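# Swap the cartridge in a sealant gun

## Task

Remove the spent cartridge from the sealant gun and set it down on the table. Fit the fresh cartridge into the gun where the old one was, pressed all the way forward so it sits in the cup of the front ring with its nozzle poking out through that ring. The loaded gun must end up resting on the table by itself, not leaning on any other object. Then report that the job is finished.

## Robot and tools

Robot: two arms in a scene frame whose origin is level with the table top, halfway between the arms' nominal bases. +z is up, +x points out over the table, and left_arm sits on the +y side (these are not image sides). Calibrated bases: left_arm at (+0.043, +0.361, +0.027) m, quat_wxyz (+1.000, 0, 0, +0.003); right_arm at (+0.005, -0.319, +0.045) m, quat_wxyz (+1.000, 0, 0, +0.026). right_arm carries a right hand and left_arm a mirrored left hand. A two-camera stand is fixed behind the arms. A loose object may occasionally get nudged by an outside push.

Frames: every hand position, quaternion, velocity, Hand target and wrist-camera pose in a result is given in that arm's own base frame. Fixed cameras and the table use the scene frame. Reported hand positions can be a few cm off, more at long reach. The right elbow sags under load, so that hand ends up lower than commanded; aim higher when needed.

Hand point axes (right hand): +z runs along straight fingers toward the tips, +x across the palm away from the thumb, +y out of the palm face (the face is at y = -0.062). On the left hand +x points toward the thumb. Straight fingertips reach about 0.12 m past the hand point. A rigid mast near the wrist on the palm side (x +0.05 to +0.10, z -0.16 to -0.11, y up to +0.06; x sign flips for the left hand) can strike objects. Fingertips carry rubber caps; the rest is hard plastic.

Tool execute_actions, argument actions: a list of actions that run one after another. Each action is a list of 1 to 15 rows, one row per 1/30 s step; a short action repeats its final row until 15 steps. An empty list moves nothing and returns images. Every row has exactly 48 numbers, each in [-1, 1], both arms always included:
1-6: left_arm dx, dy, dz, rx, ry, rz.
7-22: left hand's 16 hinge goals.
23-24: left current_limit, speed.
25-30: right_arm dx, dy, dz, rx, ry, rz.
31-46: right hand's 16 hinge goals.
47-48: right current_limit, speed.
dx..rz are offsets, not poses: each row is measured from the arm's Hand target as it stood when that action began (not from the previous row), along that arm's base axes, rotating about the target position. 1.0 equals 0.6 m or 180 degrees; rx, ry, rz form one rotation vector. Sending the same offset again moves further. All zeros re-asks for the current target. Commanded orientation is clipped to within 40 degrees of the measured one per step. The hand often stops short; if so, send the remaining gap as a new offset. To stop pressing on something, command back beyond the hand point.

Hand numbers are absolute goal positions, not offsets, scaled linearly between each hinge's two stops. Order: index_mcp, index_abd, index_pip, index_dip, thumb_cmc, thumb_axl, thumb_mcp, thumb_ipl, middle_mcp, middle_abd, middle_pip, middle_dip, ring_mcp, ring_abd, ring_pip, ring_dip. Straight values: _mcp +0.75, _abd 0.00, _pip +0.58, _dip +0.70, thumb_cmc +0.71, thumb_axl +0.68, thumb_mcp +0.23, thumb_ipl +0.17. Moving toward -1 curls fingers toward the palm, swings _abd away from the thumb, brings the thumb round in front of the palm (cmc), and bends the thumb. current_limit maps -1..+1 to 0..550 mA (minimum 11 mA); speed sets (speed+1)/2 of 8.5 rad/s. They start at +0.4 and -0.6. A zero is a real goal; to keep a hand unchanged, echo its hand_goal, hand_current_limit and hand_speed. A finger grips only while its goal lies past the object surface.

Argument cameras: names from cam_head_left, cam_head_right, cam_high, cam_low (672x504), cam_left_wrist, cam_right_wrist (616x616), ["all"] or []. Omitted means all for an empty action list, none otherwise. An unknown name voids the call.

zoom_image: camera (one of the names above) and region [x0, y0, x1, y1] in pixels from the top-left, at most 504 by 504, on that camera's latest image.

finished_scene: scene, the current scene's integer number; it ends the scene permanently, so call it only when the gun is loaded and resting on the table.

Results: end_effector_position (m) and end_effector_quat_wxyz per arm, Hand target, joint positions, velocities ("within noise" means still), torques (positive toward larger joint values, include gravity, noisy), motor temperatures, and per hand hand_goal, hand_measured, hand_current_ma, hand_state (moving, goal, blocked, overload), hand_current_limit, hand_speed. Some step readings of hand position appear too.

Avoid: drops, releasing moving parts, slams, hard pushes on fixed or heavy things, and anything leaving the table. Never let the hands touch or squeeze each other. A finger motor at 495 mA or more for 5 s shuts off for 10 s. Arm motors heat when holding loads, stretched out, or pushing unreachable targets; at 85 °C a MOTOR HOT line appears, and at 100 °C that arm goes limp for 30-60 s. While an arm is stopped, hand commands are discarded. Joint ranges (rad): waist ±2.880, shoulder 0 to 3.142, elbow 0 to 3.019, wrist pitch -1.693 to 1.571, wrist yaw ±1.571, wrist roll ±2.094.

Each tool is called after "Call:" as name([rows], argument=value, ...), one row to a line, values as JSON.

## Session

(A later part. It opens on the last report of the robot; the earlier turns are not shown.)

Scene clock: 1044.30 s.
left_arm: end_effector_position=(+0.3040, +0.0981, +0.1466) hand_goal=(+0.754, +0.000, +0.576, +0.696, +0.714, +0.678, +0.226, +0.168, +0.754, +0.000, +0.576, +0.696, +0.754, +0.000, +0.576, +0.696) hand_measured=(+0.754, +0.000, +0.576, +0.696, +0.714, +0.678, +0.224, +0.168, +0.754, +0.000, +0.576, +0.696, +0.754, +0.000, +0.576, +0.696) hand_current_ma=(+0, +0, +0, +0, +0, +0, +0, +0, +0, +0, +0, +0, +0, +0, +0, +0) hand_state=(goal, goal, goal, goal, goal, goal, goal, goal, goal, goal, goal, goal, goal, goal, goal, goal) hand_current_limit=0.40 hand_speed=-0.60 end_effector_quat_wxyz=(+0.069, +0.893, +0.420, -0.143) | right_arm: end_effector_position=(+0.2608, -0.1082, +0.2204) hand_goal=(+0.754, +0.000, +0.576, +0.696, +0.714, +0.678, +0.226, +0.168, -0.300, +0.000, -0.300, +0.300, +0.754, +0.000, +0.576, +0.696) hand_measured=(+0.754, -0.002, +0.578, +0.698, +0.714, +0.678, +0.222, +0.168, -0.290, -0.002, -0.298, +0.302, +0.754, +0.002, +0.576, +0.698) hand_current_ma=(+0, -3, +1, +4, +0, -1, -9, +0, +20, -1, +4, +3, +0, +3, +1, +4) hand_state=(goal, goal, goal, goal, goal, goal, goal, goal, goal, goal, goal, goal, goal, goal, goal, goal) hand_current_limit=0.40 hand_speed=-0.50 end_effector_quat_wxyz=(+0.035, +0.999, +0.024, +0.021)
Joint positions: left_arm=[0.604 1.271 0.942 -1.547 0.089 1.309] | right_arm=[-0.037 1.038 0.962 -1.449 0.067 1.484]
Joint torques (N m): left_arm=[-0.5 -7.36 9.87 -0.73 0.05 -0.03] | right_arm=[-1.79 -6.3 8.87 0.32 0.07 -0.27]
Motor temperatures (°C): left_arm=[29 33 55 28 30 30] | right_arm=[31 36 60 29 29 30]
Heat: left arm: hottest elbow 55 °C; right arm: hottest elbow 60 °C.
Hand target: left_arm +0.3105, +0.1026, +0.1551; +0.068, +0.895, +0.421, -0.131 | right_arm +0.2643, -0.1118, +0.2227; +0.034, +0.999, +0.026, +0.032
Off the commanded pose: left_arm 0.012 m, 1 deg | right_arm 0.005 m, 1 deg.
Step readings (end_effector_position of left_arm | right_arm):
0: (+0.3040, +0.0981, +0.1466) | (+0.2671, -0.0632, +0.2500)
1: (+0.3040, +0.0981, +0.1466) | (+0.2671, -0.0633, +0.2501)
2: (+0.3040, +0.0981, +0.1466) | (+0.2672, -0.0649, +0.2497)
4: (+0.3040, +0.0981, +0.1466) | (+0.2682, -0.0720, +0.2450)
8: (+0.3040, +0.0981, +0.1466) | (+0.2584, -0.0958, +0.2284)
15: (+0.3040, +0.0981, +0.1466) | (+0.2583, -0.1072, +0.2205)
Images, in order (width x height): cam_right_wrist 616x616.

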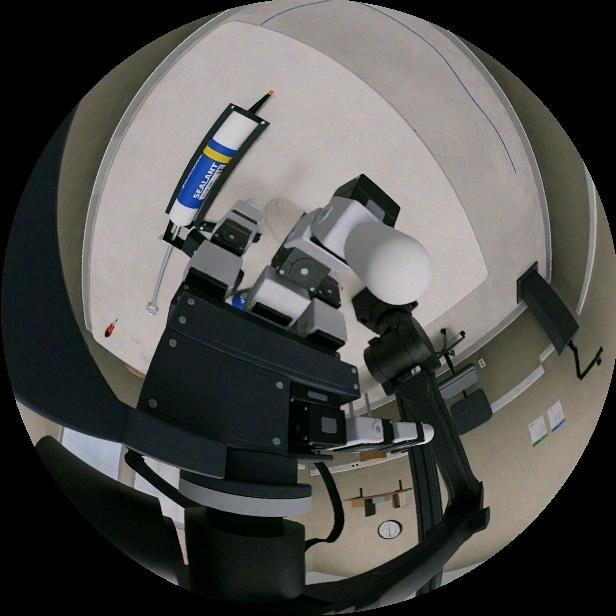

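Call:
execute_actions(actions=[])

Call:
zoom_image(camera="cam_high", region=[220, 285, 262, 327])

Call:
zoom_image(camera="cam_low", region=[205, 225, 250, 265])

Call:
zoom_image(camera="cam_head_right", region=[370, 275, 410, 315])

Scene clock: 1117.93 s.
left_arm: end_effector_position=(+0.3040, +0.0981, +0.1466) hand_goal=(+0.754, +0.000, +0.576, +0.696, +0.714, +0.678, +0.226, +0.168, +0.754, +0.000, +0.576, +0.696, +0.754, +0.000, +0.576, +0.696) hand_measured=(+0.754, +0.000, +0.576, +0.696, +0.714, +0.678, +0.224, +0.168, +0.754, +0.000, +0.576, +0.696, +0.754, +0.000, +0.576, +0.696) hand_current_ma=(+0, +0, +0, +0, +0, +0, +0, +0, +0, +0, +0, +0, +0, +0, +0, +0) hand_state=(goal, goal, goal, goal, goal, goal, goal, goal, goal, goal, goal, goal, goal, goal, goal, goal) hand_current_limit=0.40 hand_speed=-0.60 end_effector_quat_wxyz=(+0.069, +0.893, +0.420, -0.143) | right_arm: end_effector_position=(+0.2609, -0.1082, +0.2204) hand_goal=(+0.754, +0.000, +0.576, +0.696, +0.714, +0.678, +0.226, +0.168, -0.300, +0.000, -0.300, +0.300, +0.754, +0.000, +0.576, +0.696) hand_measured=(+0.754, -0.002, +0.578, +0.698, +0.714, +0.678, +0.222, +0.168, -0.290, -0.002, -0.298, +0.302, +0.754, +0.002, +0.576, +0.698) hand_current_ma=(+0, -3, +1, +4, +0, -1, -9, +0, +20, -1, +4, +3, +0, +3, +1, +4) hand_state=(goal, goal, goal, goal, goal, goal, goal, goal, goal, goal, goal, goal, goal, goal, goal, goal) hand_current_limit=0.40 hand_speed=-0.50 end_effector_quat_wxyz=(+0.035, +0.999, +0.024, +0.021)
Joint positions: left_arm=[0.604 1.271 0.942 -1.547 0.089 1.309] | right_arm=[-0.037 1.038 0.962 -1.449 0.067 1.483]
Joint velocities: within noise
Joint torques (N m): left_arm=[-0.44 -7.41 9.95 -0.66 0.05 -0.03] | right_arm=[-1.9 -6.24 8.88 0.35 0.08 -0.25]
Motor temperatures (°C): left_arm=[29 33 56 28 30 30] | right_arm=[31 35 56 29 29 30]
Heat: left arm: hottest elbow 56 °C; right arm: hottest elbow 56 °C.
Hand target: left_arm +0.3105, +0.1026, +0.1551; +0.068, +0.895, +0.421, -0.131 | right_arm +0.2643, -0.1118, +0.2227; +0.034, +0.999, +0.026, +0.032
Off the commanded pose: left_arm 0.012 m, 1 deg | right_arm 0.005 m, 1 deg.

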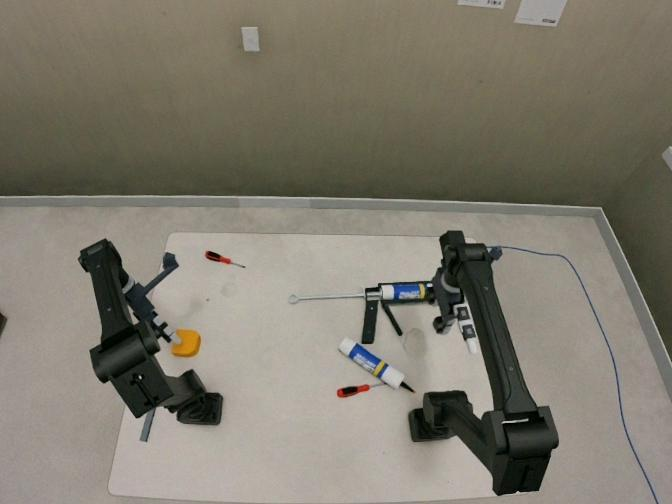

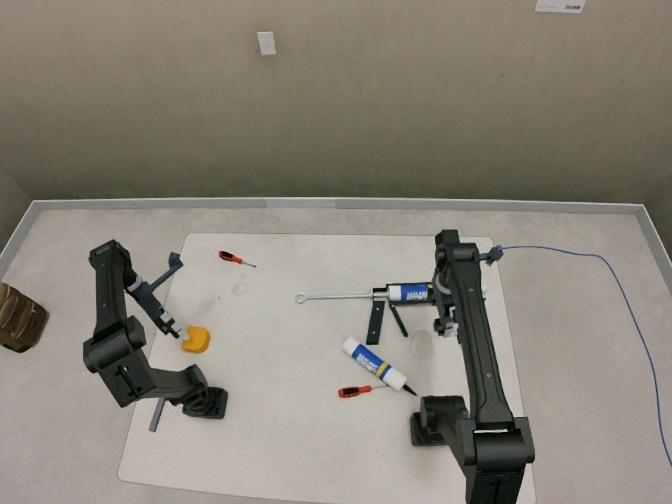

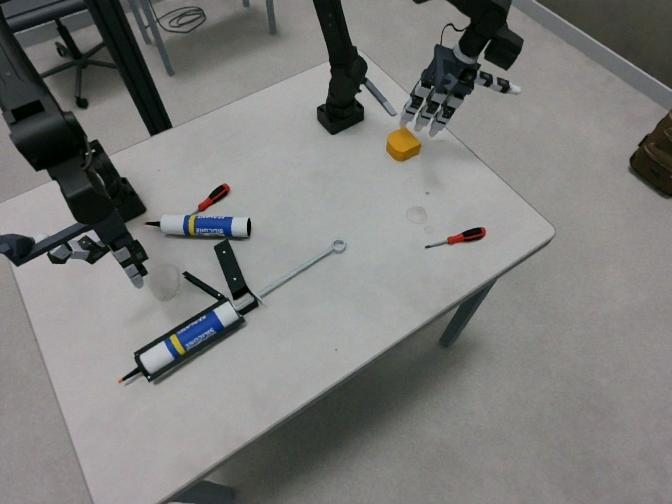

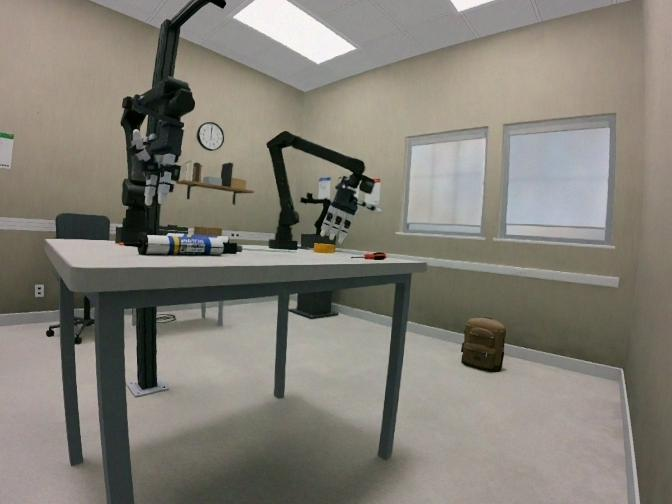

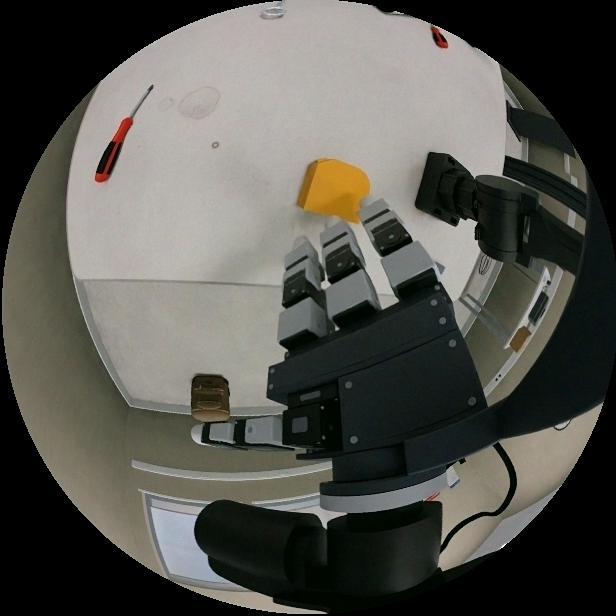

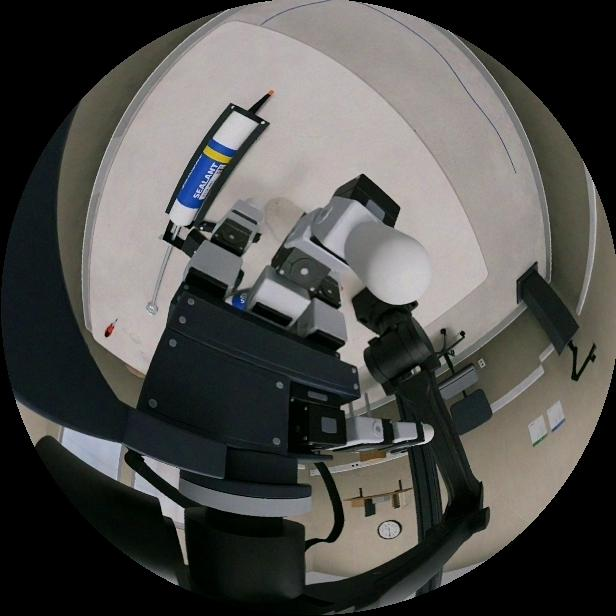

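Scaled by 12.000 from the camera's 672x504 image, which has a finer 960x720 frame.

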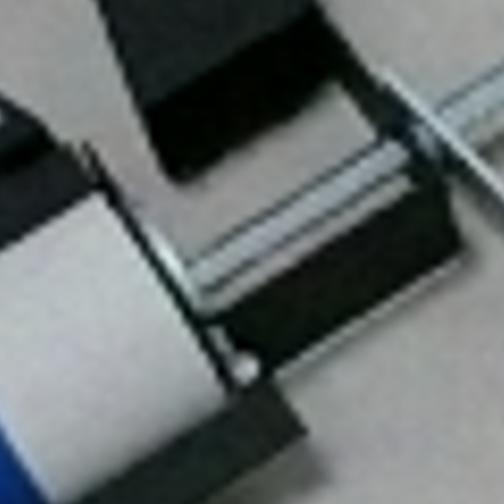

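Scaled by 11.200 from the camera's 672x504 image, which has a finer 960x720 frame.

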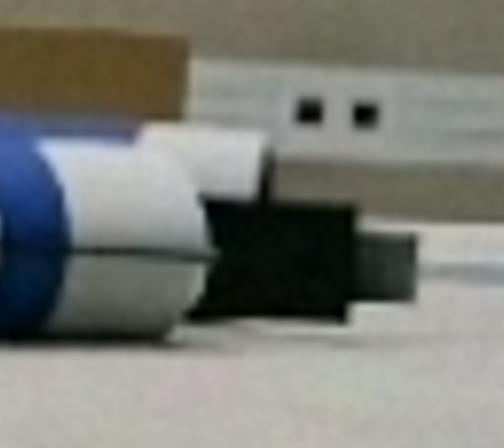

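Scaled by 12.600 from the camera's 672x504 image, which has a finer 960x720 frame.

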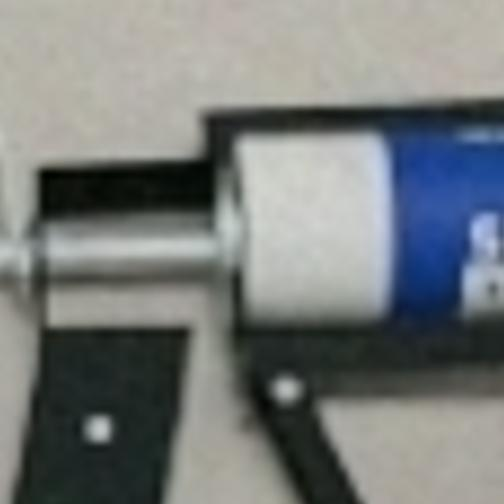

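Call:
execute_actions([
  [[0,0,0,0,0,0,0.754,0,0.576,0.696,0.714,0.678,0.226,0.168,0.754,0,0.576,0.696,0.754,0,0.576,0.696,0.4,-0.6,0.1,-0.184,0.0,0,0,0,0.754,-0.1,0.576,0.696,0.714,0.678,0.226,0.168,-0.3,0,-0.3,0.3,0.754,0.1,0.576,0.696,0.4,-0.5]],
  [[0,0,0,0,0,0,0.754,0,0.576,0.696,0.714,0.678,0.226,0.168,0.754,0,0.576,0.696,0.754,0,0.576,0.696,0.4,-0.6,0.165,0,-0.09,0,0,0,0.754,-0.23,0.576,0.696,0.714,0.678,0.226,0.168,-0.3,0,-0.3,0.3,0.754,0.27,0.576,0.696,0.4,-0.5]],
], cameras=["cam_high","cam_low","cam_right_wrist"])

Call:
zoom_image(camera="cam_right_wrist", region=[200, 150, 340, 290])

Call:
zoom_image(camera="cam_low", region=[100, 200, 250, 265])

Scene clock: 1167.47 s.
left_arm: end_effector_position=(+0.3040, +0.0981, +0.1466) hand_goal=(+0.754, +0.000, +0.576, +0.696, +0.714, +0.678, +0.226, +0.168, +0.754, +0.000, +0.576, +0.696, +0.754, +0.000, +0.576, +0.696) hand_measured=(+0.754, +0.000, +0.576, +0.696, +0.714, +0.678, +0.224, +0.168, +0.754, +0.000, +0.576, +0.696, +0.754, +0.000, +0.576, +0.696) hand_current_ma=(+0, +0, +0, +0, +0, +0, +0, +0, +0, +0, +0, +0, +0, +0, +0, +0) hand_state=(goal, goal, goal, goal, goal, goal, goal, goal, goal, goal, goal, goal, goal, goal, goal, goal) hand_current_limit=0.40 hand_speed=-0.60 end_effector_quat_wxyz=(+0.069, +0.893, +0.420, -0.143) | right_arm: end_effector_position=(+0.4092, -0.2174, +0.1531) hand_goal=(+0.754, -0.230, +0.576, +0.696, +0.714, +0.678, +0.226, +0.168, -0.300, +0.000, -0.300, +0.300, +0.754, +0.270, +0.576, +0.696) hand_measured=(+0.754, -0.228, +0.578, +0.698, +0.716, +0.678, +0.222, +0.168, -0.290, -0.002, -0.298, +0.302, +0.754, +0.266, +0.576, +0.698) hand_current_ma=(+0, +4, +1, +4, +2, -1, -9, +0, +20, -1, +4, +3, -1, -6, +1, +4) hand_state=(goal, goal, goal, goal, goal, goal, goal, goal, goal, goal, goal, goal, goal, goal, goal, goal) hand_current_limit=0.40 hand_speed=-0.50 end_effector_quat_wxyz=(+0.026, +0.999, +0.034, +0.011)
Joint positions: left_arm=[0.604 1.271 0.942 -1.547 0.089 1.309] | right_arm=[-0.281 1.525 1.217 -1.225 0.043 1.22]
Joint torques (N m): left_arm=[-0.5 -7.47 9.88 -0.7 0.05 -0.04] | right_arm=[-0.79 -13.8 11.1 -0.01 0.19 0.14]
Motor temperatures (°C): left_arm=[29 33 56 28 30 30] | right_arm=[31 34 56 29 29 30]
Heat: left arm: hottest elbow 56 °C; right arm: hottest elbow 56 °C.
Hand target: left_arm +0.3105, +0.1026, +0.1551; +0.068, +0.895, +0.421, -0.131 | right_arm +0.4233, -0.2221, +0.1687; +0.034, +0.999, +0.026, +0.032
Off the commanded pose: left_arm 0.012 m, 1 deg | right_arm 0.022 m, 3 deg.
Step readings (end_effector_position of left_arm | right_arm):
0: (+0.3040, +0.0981, +0.1466) | (+0.2609, -0.1082, +0.2204)
1: (+0.3040, +0.0981, +0.1466) | (+0.2611, -0.1088, +0.2204)
2: (+0.3040, +0.0981, +0.1466) | (+0.2625, -0.1123, +0.2198)
4: (+0.3040, +0.0981, +0.1466) | (+0.2658, -0.1311, +0.2191)
8: (+0.3040, +0.0981, +0.1466) | (+0.2761, -0.1867, +0.2163)
15: (+0.3040, +0.0981, +0.1466) | (+0.3009, -0.2104, +0.2058)
16: (+0.3040, +0.0981, +0.1466) | (+0.3028, -0.2107, +0.2053)
17: (+0.3040, +0.0981, +0.1466) | (+0.3073, -0.2118, +0.2044)
19: (+0.3040, +0.0981, +0.1466) | (+0.3271, -0.2151, +0.2012)
23: (+0.3040, +0.0981, +0.1466) | (+0.3821, -0.2164, +0.1787)
30: (+0.3040, +0.0981, +0.1466) | (+0.4009, -0.2150, +0.1440)
Images, in order (width x height): cam_high 672x504, cam_low 672x504, cam_right_wrist 616x616.

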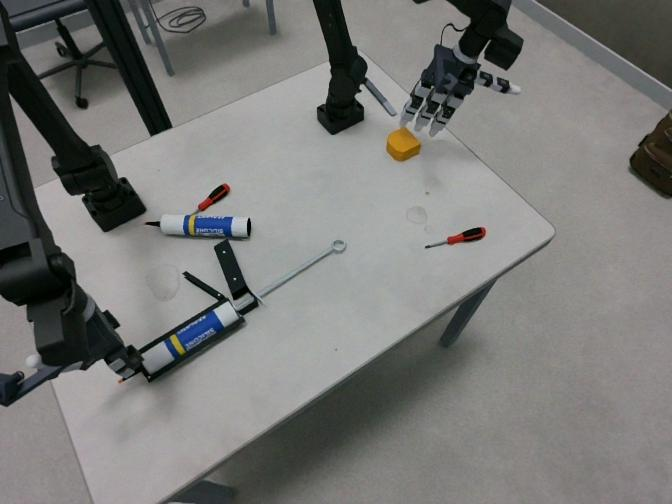

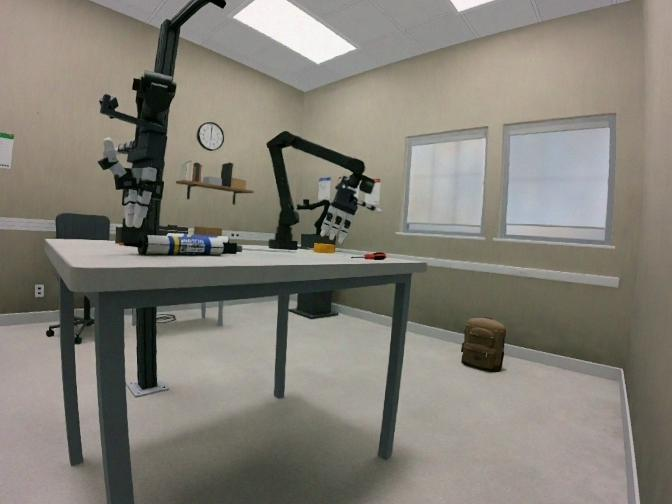

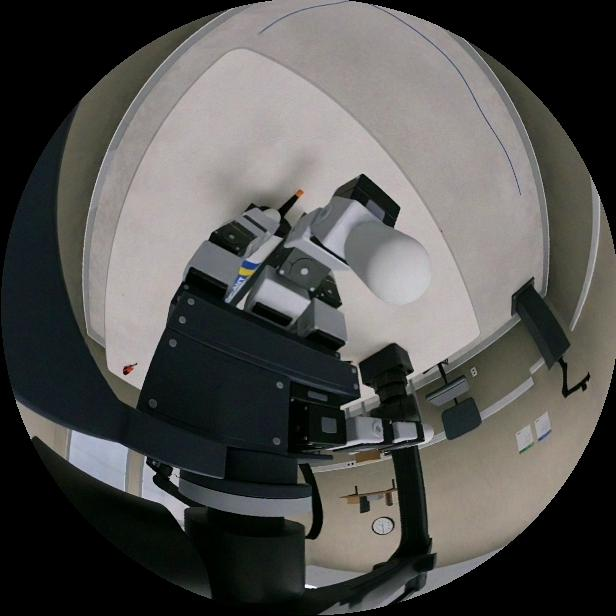

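Scaled by 3.600 from the camera's 616x616 image, which has a finer 880x880 frame.

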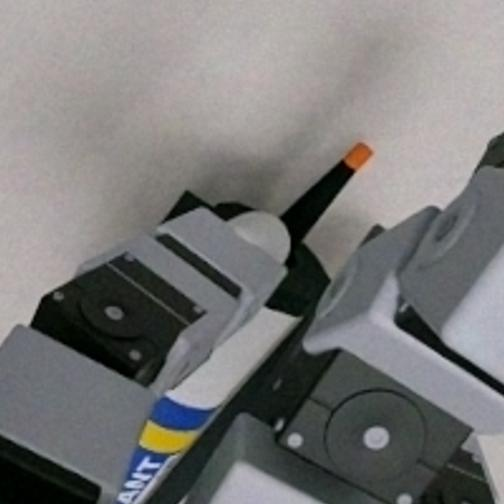

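Scaled by 3.360 from the camera's 672x504 image, which has a finer 960x720 frame.

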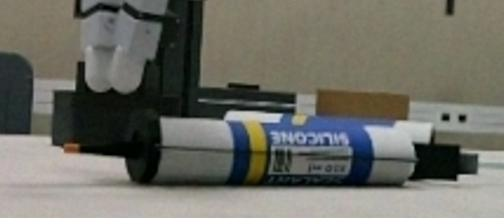

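Call:
execute_actions([
  [[0,0,0,0,0,0,0.754,0,0.576,0.696,0.714,0.678,0.226,0.168,0.754,0,0.576,0.696,0.754,0,0.576,0.696,0.4,-0.6,0.002,0.0,-0.06,0,0,0,0.754,-0.23,0.576,0.696,0.714,0.678,0.226,0.168,-0.3,0,-0.3,0.3,0.754,0.27,0.576,0.696,0.4,-0.5]],
  [[0,0,0,0,0,0,0.754,0,0.576,0.696,0.714,0.678,0.226,0.168,0.754,0,0.576,0.696,0.754,0,0.576,0.696,0.4,-0.6,0.0,0,-0.03,0,0,0,0.754,-0.23,0.576,0.696,0.714,0.678,0.226,0.168,-0.3,0,-0.3,0.3,0.754,0.27,0.576,0.696,0.4,-0.5]],
], cameras=["cam_high","cam_low","cam_right_wrist"])

Call:
zoom_image(camera="cam_right_wrist", region=[220, 160, 340, 280])

Call:
zoom_image(camera="cam_low", region=[100, 200, 250, 265])

Scene clock: 1175.70 s.
left_arm: end_effector_position=(+0.3040, +0.0981, +0.1466) hand_goal=(+0.754, +0.000, +0.576, +0.696, +0.714, +0.678, +0.226, +0.168, +0.754, +0.000, +0.576, +0.696, +0.754, +0.000, +0.576, +0.696) hand_measured=(+0.754, +0.000, +0.576, +0.696, +0.714, +0.678, +0.224, +0.168, +0.754, +0.000, +0.576, +0.696, +0.754, +0.000, +0.576, +0.696) hand_current_ma=(+0, +0, +0, +0, +0, +0, +0, +0, +0, +0, +0, +0, +0, +0, +0, +0) hand_state=(goal, goal, goal, goal, goal, goal, goal, goal, goal, goal, goal, goal, goal, goal, goal, goal) hand_current_limit=0.40 hand_speed=-0.60 end_effector_quat_wxyz=(+0.069, +0.893, +0.420, -0.143) | right_arm: end_effector_position=(+0.4228, -0.2213, +0.1233) hand_goal=(+0.754, -0.230, +0.576, +0.696, +0.714, +0.678, +0.226, +0.168, -0.300, +0.000, -0.300, +0.300, +0.754, +0.270, +0.576, +0.696) hand_measured=(+0.754, -0.228, +0.578, +0.698, +0.716, +0.678, +0.222, +0.168, -0.290, -0.002, -0.298, +0.302, +0.754, +0.266, +0.576, +0.698) hand_current_ma=(+0, +4, +1, +4, +2, -1, -9, +0, +20, -1, +4, +3, -1, -5, +1, +4) hand_state=(goal, goal, goal, goal, goal, goal, goal, goal, goal, goal, goal, goal, goal, goal, goal, goal) hand_current_limit=0.40 hand_speed=-0.50 end_effector_quat_wxyz=(+0.034, +0.998, +0.033, +0.035)
Joint positions: left_arm=[0.604 1.271 0.942 -1.547 0.089 1.309] | right_arm=[-0.281 1.558 1.169 -1.094 0.043 1.222]
Joint torques (N m): left_arm=[-0.56 -7.53 9.91 -0.73 0.05 -0.03] | right_arm=[-0.67 -12.57 8.2 0.49 0.21 0.11]
Motor temperatures (°C): left_arm=[29 33 56 28 30 30] | right_arm=[31 35 58 29 29 30]
Heat: left arm: hottest elbow 56 °C; right arm: hottest elbow 58 °C.
Hand target: left_arm +0.3105, +0.1026, +0.1551; +0.068, +0.895, +0.421, -0.131 | right_arm +0.4245, -0.2221, +0.1147; +0.034, +0.999, +0.026, +0.032
Off the commanded pose: left_arm 0.012 m, 1 deg | right_arm 0.009 m, 1 deg.
Step readings (end_effector_position of left_arm | right_arm):
0: (+0.3040, +0.0981, +0.1466) | (+0.4092, -0.2174, +0.1531)
1: (+0.3040, +0.0981, +0.1466) | (+0.4093, -0.2174, +0.1531)
2: (+0.3040, +0.0981, +0.1466) | (+0.4104, -0.2178, +0.1532)
4: (+0.3040, +0.0981, +0.1466) | (+0.4158, -0.2193, +0.1533)
8: (+0.3040, +0.0981, +0.1466) | (+0.4235, -0.2215, +0.1521)
15: (+0.3040, +0.0981, +0.1466) | (+0.4223, -0.2212, +0.1435)
16: (+0.3040, +0.0981, +0.1466) | (+0.4222, -0.2212, +0.1424)
17: (+0.3040, +0.0981, +0.1466) | (+0.4226, -0.2213, +0.1413)
19: (+0.3040, +0.0981, +0.1466) | (+0.4236, -0.2216, +0.1384)
23: (+0.3040, +0.0981, +0.1466) | (+0.4228, -0.2213, +0.1300)
30: (+0.3040, +0.0981, +0.1466) | (+0.4224, -0.2212, +0.1233)
Images, in order (width x height): cam_high 672x504, cam_low 672x504, cam_right_wrist 616x616.

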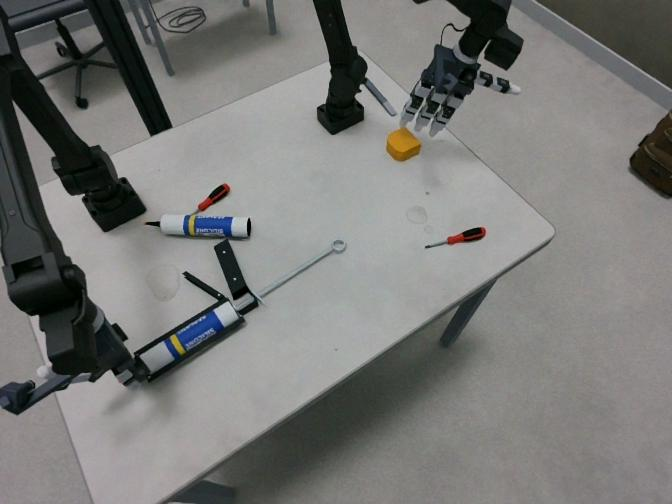

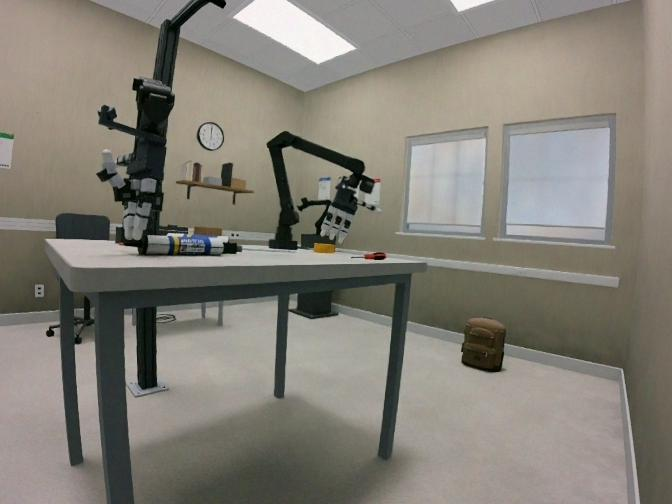

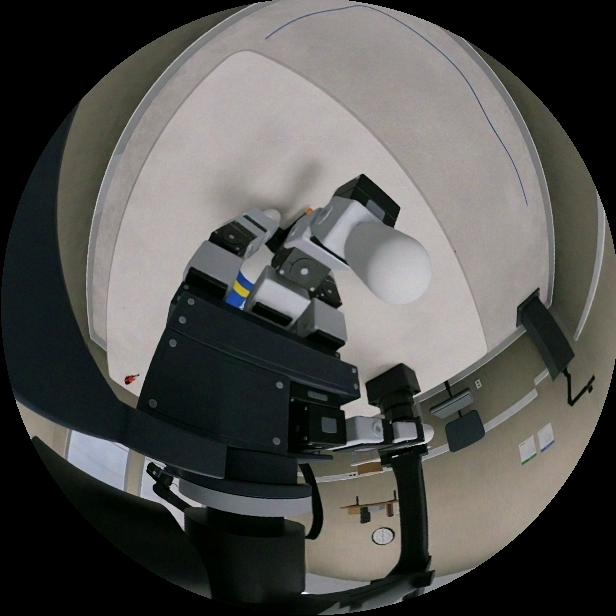

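Scaled by 4.200 from the camera's 616x616 image, which has a finer 880x880 frame.

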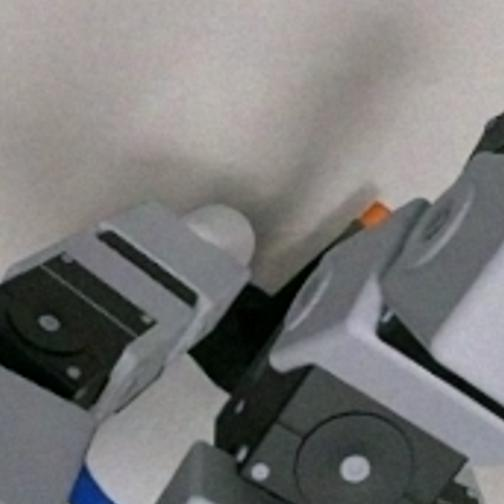

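Scaled by 3.360 from the camera's 672x504 image, which has a finer 960x720 frame.

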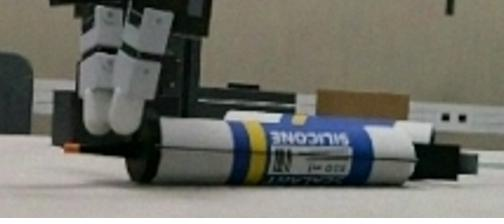

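Call:
execute_actions([
  [[0,0,0,0,0,0,0.754,0,0.576,0.696,0.714,0.678,0.226,0.168,0.754,0,0.576,0.696,0.754,0,0.576,0.696,0.4,-0.6,-0.001,0.0,-0.031,0,0,0,0.754,-0.23,0.576,0.696,0.714,0.678,0.226,0.168,-0.3,0,-0.3,0.3,0.754,0.27,0.576,0.696,0.4,-0.5]],
  [[0,0,0,0,0,0,0.754,0,0.576,0.696,0.714,0.678,0.226,0.168,0.754,0,0.576,0.696,0.754,0,0.576,0.696,0.4,-0.6,0.0,0,0,0,0,0,0.754,-0.42,0.576,0.696,0.714,0.678,0.226,0.168,-0.3,0,-0.3,0.3,0.754,0.46,0.576,0.696,0.5,-0.75]],
], cameras=["cam_high","cam_low","cam_right_wrist"])

Call:
zoom_image(camera="cam_right_wrist", region=[220, 160, 340, 280])

Call:
zoom_image(camera="cam_low", region=[100, 215, 175, 265])

Call:
zoom_image(camera="cam_high", region=[200, 280, 270, 330])

Scene clock: 1189.60 s.
left_arm: end_effector_position=(+0.3040, +0.0981, +0.1466) hand_goal=(+0.754, +0.000, +0.576, +0.696, +0.714, +0.678, +0.226, +0.168, +0.754, +0.000, +0.576, +0.696, +0.754, +0.000, +0.576, +0.696) hand_measured=(+0.754, +0.000, +0.576, +0.696, +0.714, +0.678, +0.224, +0.168, +0.754, +0.000, +0.576, +0.696, +0.754, +0.000, +0.576, +0.696) hand_current_ma=(+0, +0, +0, +0, +0, +0, +0, +0, +0, +0, +0, +0, +0, +0, +0, +0) hand_state=(goal, goal, goal, goal, goal, goal, goal, goal, goal, goal, goal, goal, goal, goal, goal, goal) hand_current_limit=0.40 hand_speed=-0.60 end_effector_quat_wxyz=(+0.069, +0.893, +0.420, -0.143) | right_arm: end_effector_position=(+0.4225, -0.2215, +0.1056) hand_goal=(+0.754, -0.420, +0.576, +0.696, +0.714, +0.678, +0.226, +0.168, -0.300, +0.000, -0.300, +0.300, +0.754, +0.460, +0.576, +0.696) hand_measured=(+0.754, -0.334, +0.576, +0.698, +0.716, +0.678, +0.222, +0.168, -0.290, -0.002, -0.298, +0.302, +0.752, +0.386, +0.576, +0.698) hand_current_ma=(+0, +264, +1, +4, +2, -1, -9, +0, +20, -1, +4, +3, -1, -220, +1, +3) hand_state=(goal, blocked, goal, goal, goal, goal, goal, goal, goal, goal, goal, goal, goal, blocked, goal, goal) hand_current_limit=0.50 hand_speed=-0.75 end_effector_quat_wxyz=(+0.035, +0.998, +0.033, +0.036)
Joint positions: left_arm=[0.604 1.271 0.942 -1.547 0.089 1.309] | right_arm=[-0.281 1.576 1.14 -1.045 0.044 1.222]
Joint torques (N m): left_arm=[-0.56 -7.47 9.92 -0.75 0.05 -0.04] | right_arm=[-0.67 -12.1 7.91 0.51 0.17 0.11]
Motor temperatures (°C): left_arm=[29 33 56 28 30 30] | right_arm=[31 36 57 29 29 30]
Heat: left arm: hottest elbow 56 °C; right arm: hottest elbow 57 °C.
Hand target: left_arm +0.3105, +0.1026, +0.1551; +0.068, +0.895, +0.421, -0.131 | right_arm +0.4239, -0.2221, +0.0961; +0.034, +0.999, +0.026, +0.032
Off the commanded pose: left_arm 0.012 m, 1 deg | right_arm 0.010 m, 1 deg.
Step readings (end_effector_position of left_arm | right_arm):
0: (+0.3040, +0.0981, +0.1466) | (+0.4228, -0.2213, +0.1233)
1: (+0.3040, +0.0981, +0.1466) | (+0.4229, -0.2214, +0.1233)
2: (+0.3040, +0.0981, +0.1466) | (+0.4233, -0.2215, +0.1228)
4: (+0.3040, +0.0981, +0.1466) | (+0.4244, -0.2218, +0.1203)
8: (+0.3040, +0.0981, +0.1466) | (+0.4232, -0.2215, +0.1125)
15: (+0.3040, +0.0981, +0.1466) | (+0.4218, -0.2212, +0.1055)
16: (+0.3040, +0.0981, +0.1466) | (+0.4219, -0.2212, +0.1055)
17: (+0.3040, +0.0981, +0.1466) | (+0.4219, -0.2212, +0.1055)
19: (+0.3040, +0.0981, +0.1466) | (+0.4219, -0.2213, +0.1055)
23: (+0.3040, +0.0981, +0.1466) | (+0.4224, -0.2214, +0.1056)
30: (+0.3040, +0.0981, +0.1466) | (+0.4225, -0.2215, +0.1056)
Images, in order (width x height): cam_high 672x504, cam_low 672x504, cam_right_wrist 616x616.

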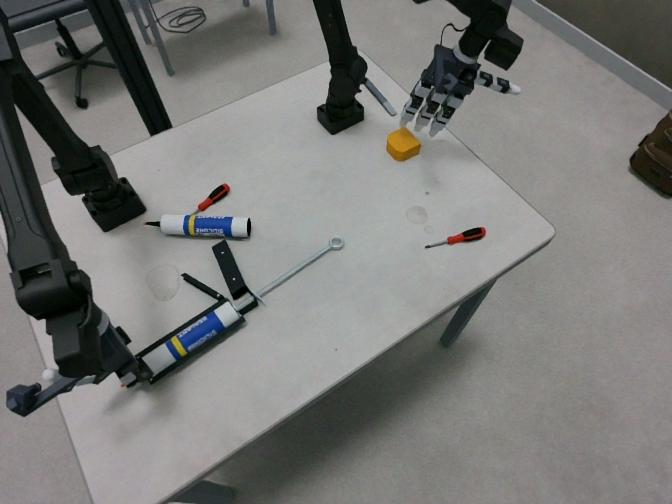

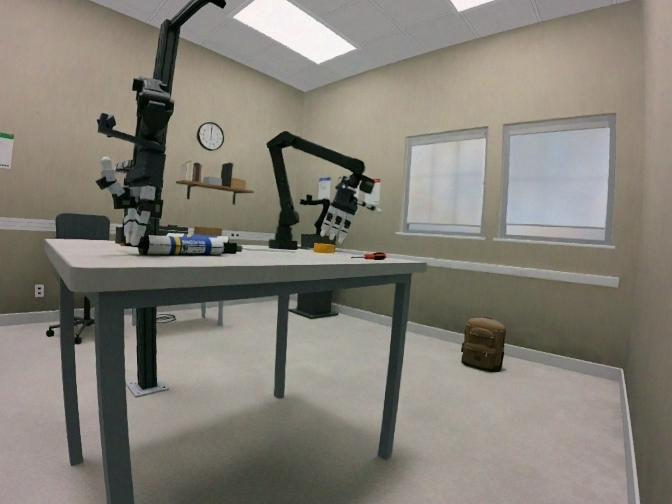

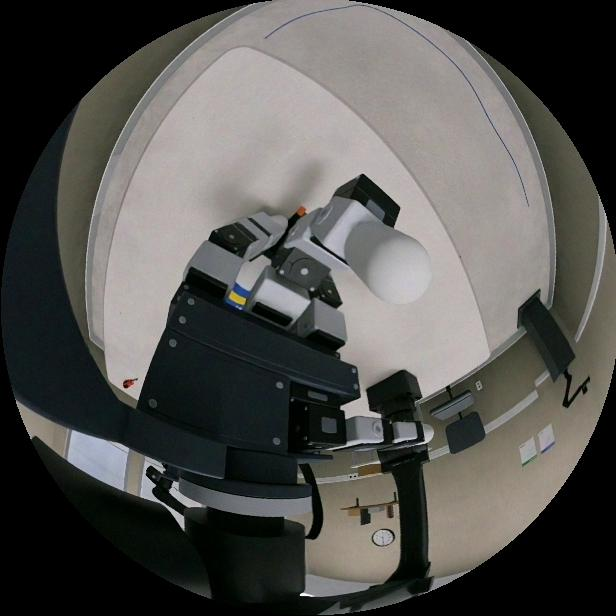

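Scaled by 4.200 from the camera's 616x616 image, which has a finer 880x880 frame.

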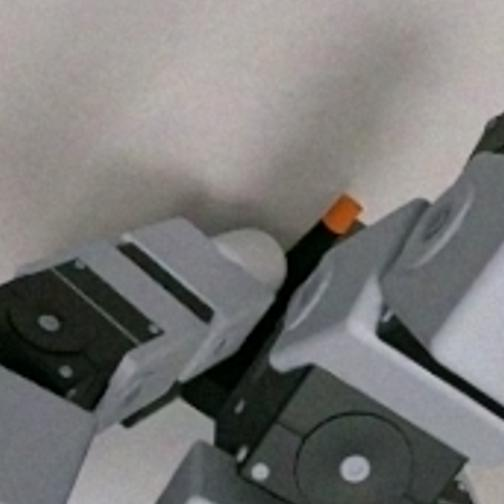

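Scaled by 6.720 from the camera's 672x504 image, which has a finer 960x720 frame.

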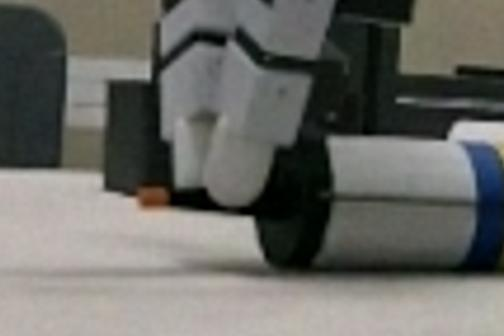

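Scaled by 7.200 from the camera's 672x504 image, which has a finer 960x720 frame.

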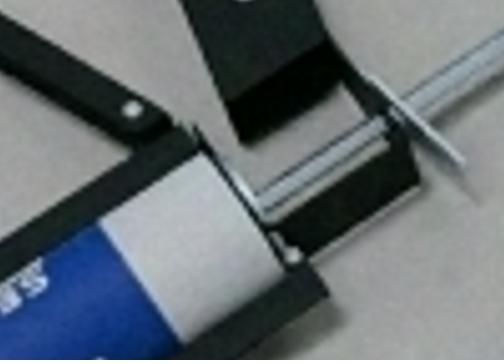

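Call:
execute_actions([
  [[0,0,0,0,0,0,0.754,0,0.576,0.696,0.714,0.678,0.226,0.168,0.754,0,0.576,0.696,0.754,0,0.576,0.696,0.4,-0.6,0.0,0.0,0.035,0,0,0,0.754,-0.46,0.576,0.696,0.714,0.678,0.226,0.168,-0.3,0,-0.3,0.3,0.754,0.52,0.576,0.696,0.5,-0.75]],
], cameras=["cam_high","cam_low","cam_right_wrist"])

Call:
zoom_image(camera="cam_low", region=[100, 215, 175, 265])

Call:
zoom_image(camera="cam_high", region=[200, 280, 270, 330])

Scene clock: 1198.33 s.
left_arm: end_effector_position=(+0.3040, +0.0981, +0.1466) hand_goal=(+0.754, +0.000, +0.576, +0.696, +0.714, +0.678, +0.226, +0.168, +0.754, +0.000, +0.576, +0.696, +0.754, +0.000, +0.576, +0.696) hand_measured=(+0.754, +0.000, +0.576, +0.696, +0.714, +0.678, +0.224, +0.168, +0.754, +0.000, +0.576, +0.696, +0.754, +0.000, +0.576, +0.696) hand_current_ma=(+0, +0, +0, +0, +0, +0, +0, +0, +0, +0, +0, +0, +0, +0, +0, +0) hand_state=(goal, goal, goal, goal, goal, goal, goal, goal, goal, goal, goal, goal, goal, goal, goal, goal) hand_current_limit=0.40 hand_speed=-0.60 end_effector_quat_wxyz=(+0.069, +0.893, +0.420, -0.143) | right_arm: end_effector_position=(+0.4169, -0.2203, +0.1074) hand_goal=(+0.754, -0.460, +0.576, +0.696, +0.714, +0.678, +0.226, +0.168, -0.300, +0.000, -0.300, +0.300, +0.754, +0.520, +0.576, +0.696) hand_measured=(+0.752, -0.352, +0.576, +0.696, +0.716, +0.678, +0.222, +0.168, -0.290, -0.002, -0.298, +0.302, +0.748, +0.426, +0.574, +0.696) hand_current_ma=(-5, +350, -1, +1, +2, -1, -9, +0, +20, -1, +4, +3, -14, -288, -5, -1) hand_state=(goal, blocked, goal, goal, goal, goal, goal, goal, goal, goal, goal, goal, goal, blocked, goal, goal) hand_current_limit=0.50 hand_speed=-0.75 end_effector_quat_wxyz=(+0.033, +0.999, +0.033, +0.026)
Joint positions: left_arm=[0.604 1.271 0.942 -1.547 0.089 1.309] | right_arm=[-0.281 1.571 1.14 -1.069 0.047 1.222]
Joint torques (N m): left_arm=[-0.56 -7.24 9.87 -0.72 0.06 -0.04] | right_arm=[-0.79 -14.51 10.19 -0.79 0.08 0.11]
Motor temperatures (°C): left_arm=[29 33 56 28 30 30] | right_arm=[31 36 57 29 29 30]
Heat: left arm: hottest elbow 56 °C; right arm: hottest elbow 57 °C.
Hand target: left_arm +0.3105, +0.1026, +0.1551; +0.068, +0.895, +0.421, -0.131 | right_arm +0.4239, -0.2221, +0.1172; +0.034, +0.999, +0.026, +0.032
Off the commanded pose: left_arm 0.012 m, 1 deg | right_arm 0.012 m, 1 deg.
Step readings (end_effector_position of left_arm | right_arm):
0: (+0.3040, +0.0981, +0.1466) | (+0.4225, -0.2215, +0.1056)
1: (+0.3040, +0.0981, +0.1466) | (+0.4225, -0.2215, +0.1056)
2: (+0.3040, +0.0981, +0.1466) | (+0.4225, -0.2215, +0.1056)
4: (+0.3040, +0.0981, +0.1466) | (+0.4217, -0.2213, +0.1055)
8: (+0.3040, +0.0981, +0.1466) | (+0.4184, -0.2207, +0.1064)
15: (+0.3040, +0.0981, +0.1466) | (+0.4169, -0.2203, +0.1074)
Images, in order (width x height): cam_high 672x504, cam_low 672x504, cam_right_wrist 616x616.

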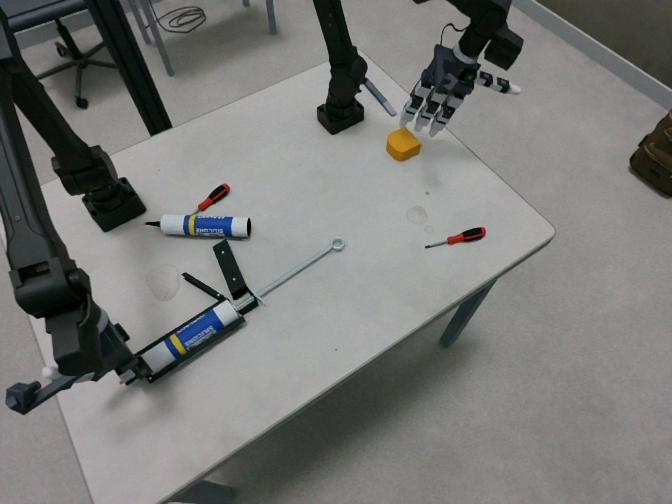

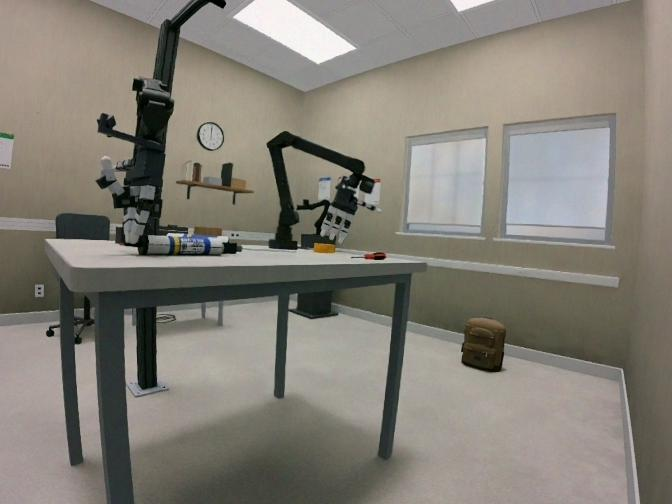

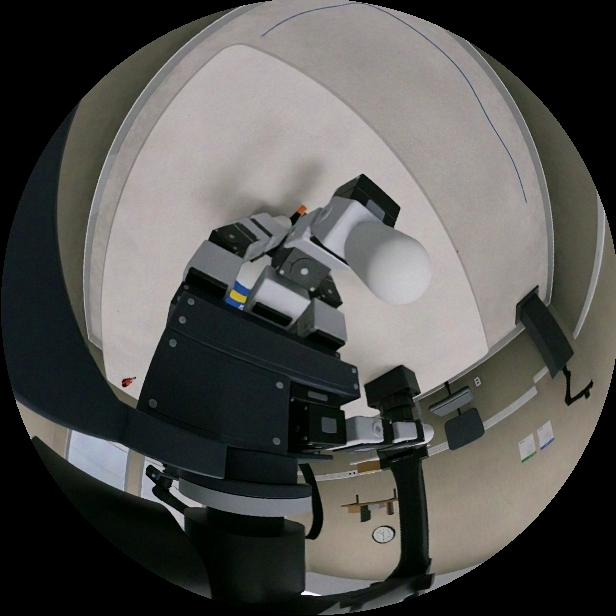

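Scaled by 6.720 from the camera's 672x504 image, which has a finer 960x720 frame.

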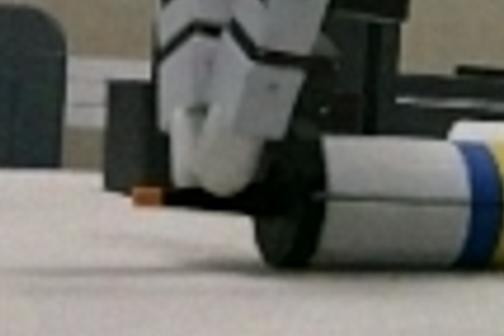

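Scaled by 7.200 from the camera's 672x504 image, which has a finer 960x720 frame.

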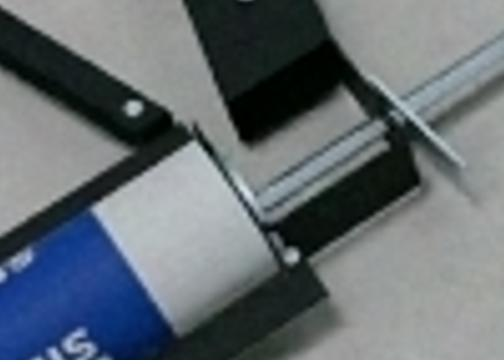

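Call:
execute_actions([
  [[0,0,0,0,0,0,0.754,0,0.576,0.696,0.714,0.678,0.226,0.168,0.754,0,0.576,0.696,0.754,0,0.576,0.696,0.4,-0.6,0.003,-0.018,0.008,0,0,0,0.754,-0.46,0.576,0.696,0.714,0.678,0.226,0.168,-0.3,0,-0.3,0.3,0.754,0.52,0.576,0.696,0.5,-0.75]],
], cameras=["cam_high","cam_low","cam_right_wrist"])

Call:
zoom_image(camera="cam_low", region=[100, 215, 175, 265])

Call:
zoom_image(camera="cam_high", region=[200, 280, 270, 330])

Scene clock: 1206.80 s.
left_arm: end_effector_position=(+0.3040, +0.0981, +0.1466) hand_goal=(+0.754, +0.000, +0.576, +0.696, +0.714, +0.678, +0.226, +0.168, +0.754, +0.000, +0.576, +0.696, +0.754, +0.000, +0.576, +0.696) hand_measured=(+0.754, +0.000, +0.576, +0.696, +0.714, +0.678, +0.224, +0.168, +0.754, +0.000, +0.576, +0.696, +0.754, +0.000, +0.576, +0.696) hand_current_ma=(+0, +0, +0, +0, +0, +0, +0, +0, +0, +0, +0, +0, +0, +0, +0, +0) hand_state=(goal, goal, goal, goal, goal, goal, goal, goal, goal, goal, goal, goal, goal, goal, goal, goal) hand_current_limit=0.40 hand_speed=-0.60 end_effector_quat_wxyz=(+0.069, +0.893, +0.420, -0.143) | right_arm: end_effector_position=(+0.4150, -0.2225, +0.1103) hand_goal=(+0.754, -0.460, +0.576, +0.696, +0.714, +0.678, +0.226, +0.168, -0.300, +0.000, -0.300, +0.300, +0.754, +0.520, +0.576, +0.696) hand_measured=(+0.752, -0.352, +0.576, +0.696, +0.716, +0.678, +0.222, +0.168, -0.290, -0.002, -0.298, +0.302, +0.748, +0.428, +0.574, +0.696) hand_current_ma=(-3, +345, -1, +1, +2, -1, -9, +0, +20, -1, +4, +3, -12, -287, -5, -1) hand_state=(goal, blocked, goal, goal, goal, goal, goal, goal, goal, goal, goal, goal, goal, blocked, goal, goal) hand_current_limit=0.50 hand_speed=-0.75 end_effector_quat_wxyz=(+0.032, +0.999, +0.030, +0.022)
Joint positions: left_arm=[0.604 1.271 0.942 -1.547 0.089 1.309] | right_arm=[-0.287 1.571 1.149 -1.087 0.046 1.222]
Joint torques (N m): left_arm=[-0.5 -7.47 9.88 -0.66 0.05 -0.04] | right_arm=[-2.08 -13.68 11.06 -0.65 0.07 -0.13]
Motor temperatures (°C): left_arm=[29 33 56 28 30 30] | right_arm=[31 36 58 29 29 30]
Heat: left arm: hottest elbow 56 °C; right arm: hottest elbow 58 °C.
Hand target: left_arm +0.3105, +0.1026, +0.1551; +0.068, +0.895, +0.421, -0.131 | right_arm +0.4257, -0.2329, +0.1219; +0.034, +0.999, +0.026, +0.032
Off the commanded pose: left_arm 0.012 m, 1 deg | right_arm 0.019 m, 1 deg.
Step readings (end_effector_position of left_arm | right_arm):
0: (+0.3040, +0.0981, +0.1466) | (+0.4169, -0.2203, +0.1074)
1: (+0.3040, +0.0981, +0.1466) | (+0.4170, -0.2203, +0.1075)
2: (+0.3040, +0.0981, +0.1466) | (+0.4171, -0.2204, +0.1079)
4: (+0.3040, +0.0981, +0.1466) | (+0.4169, -0.2207, +0.1089)
8: (+0.3040, +0.0981, +0.1466) | (+0.4160, -0.2210, +0.1098)
15: (+0.3040, +0.0981, +0.1466) | (+0.4151, -0.2225, +0.1103)
Images, in order (width x height): cam_high 672x504, cam_low 672x504, cam_right_wrist 616x616.

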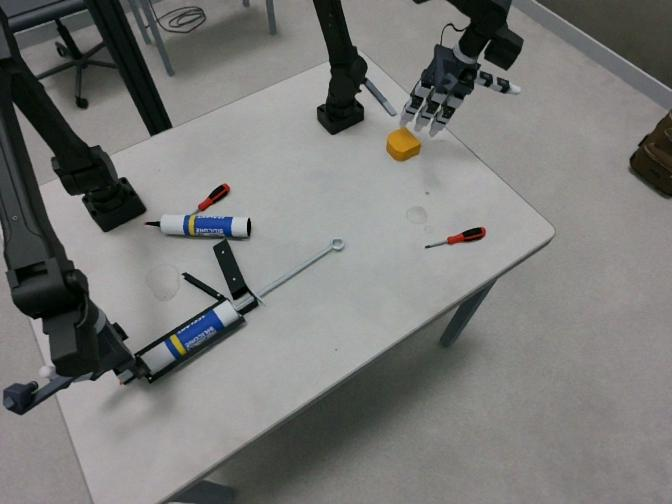

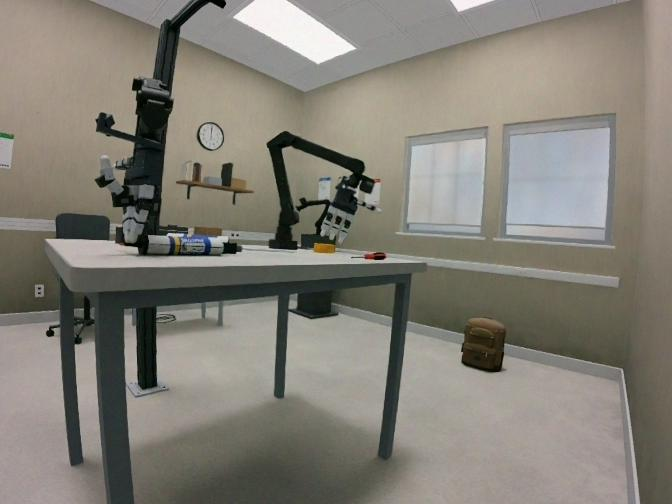

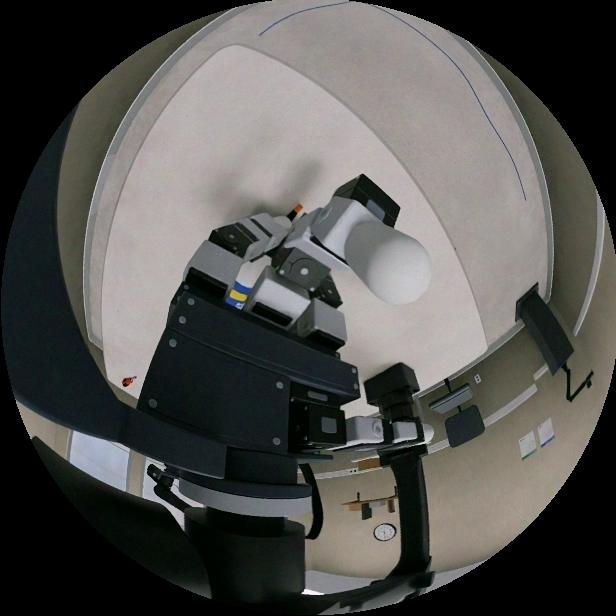

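Scaled by 6.720 from the camera's 672x504 image, which has a finer 960x720 frame.

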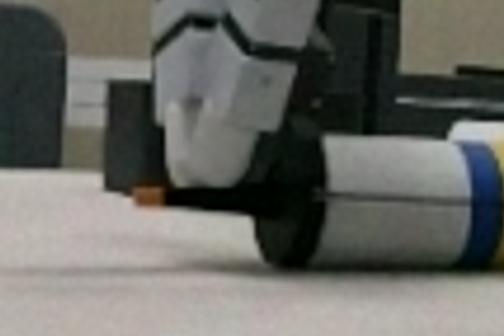

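Scaled by 7.200 from the camera's 672x504 image, which has a finer 960x720 frame.

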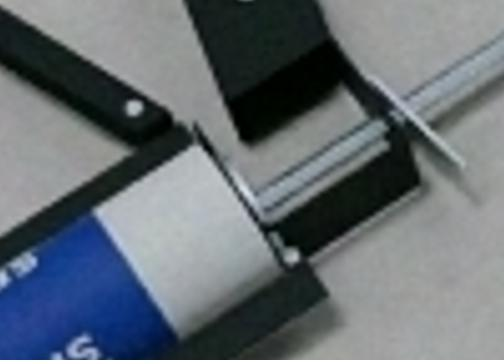

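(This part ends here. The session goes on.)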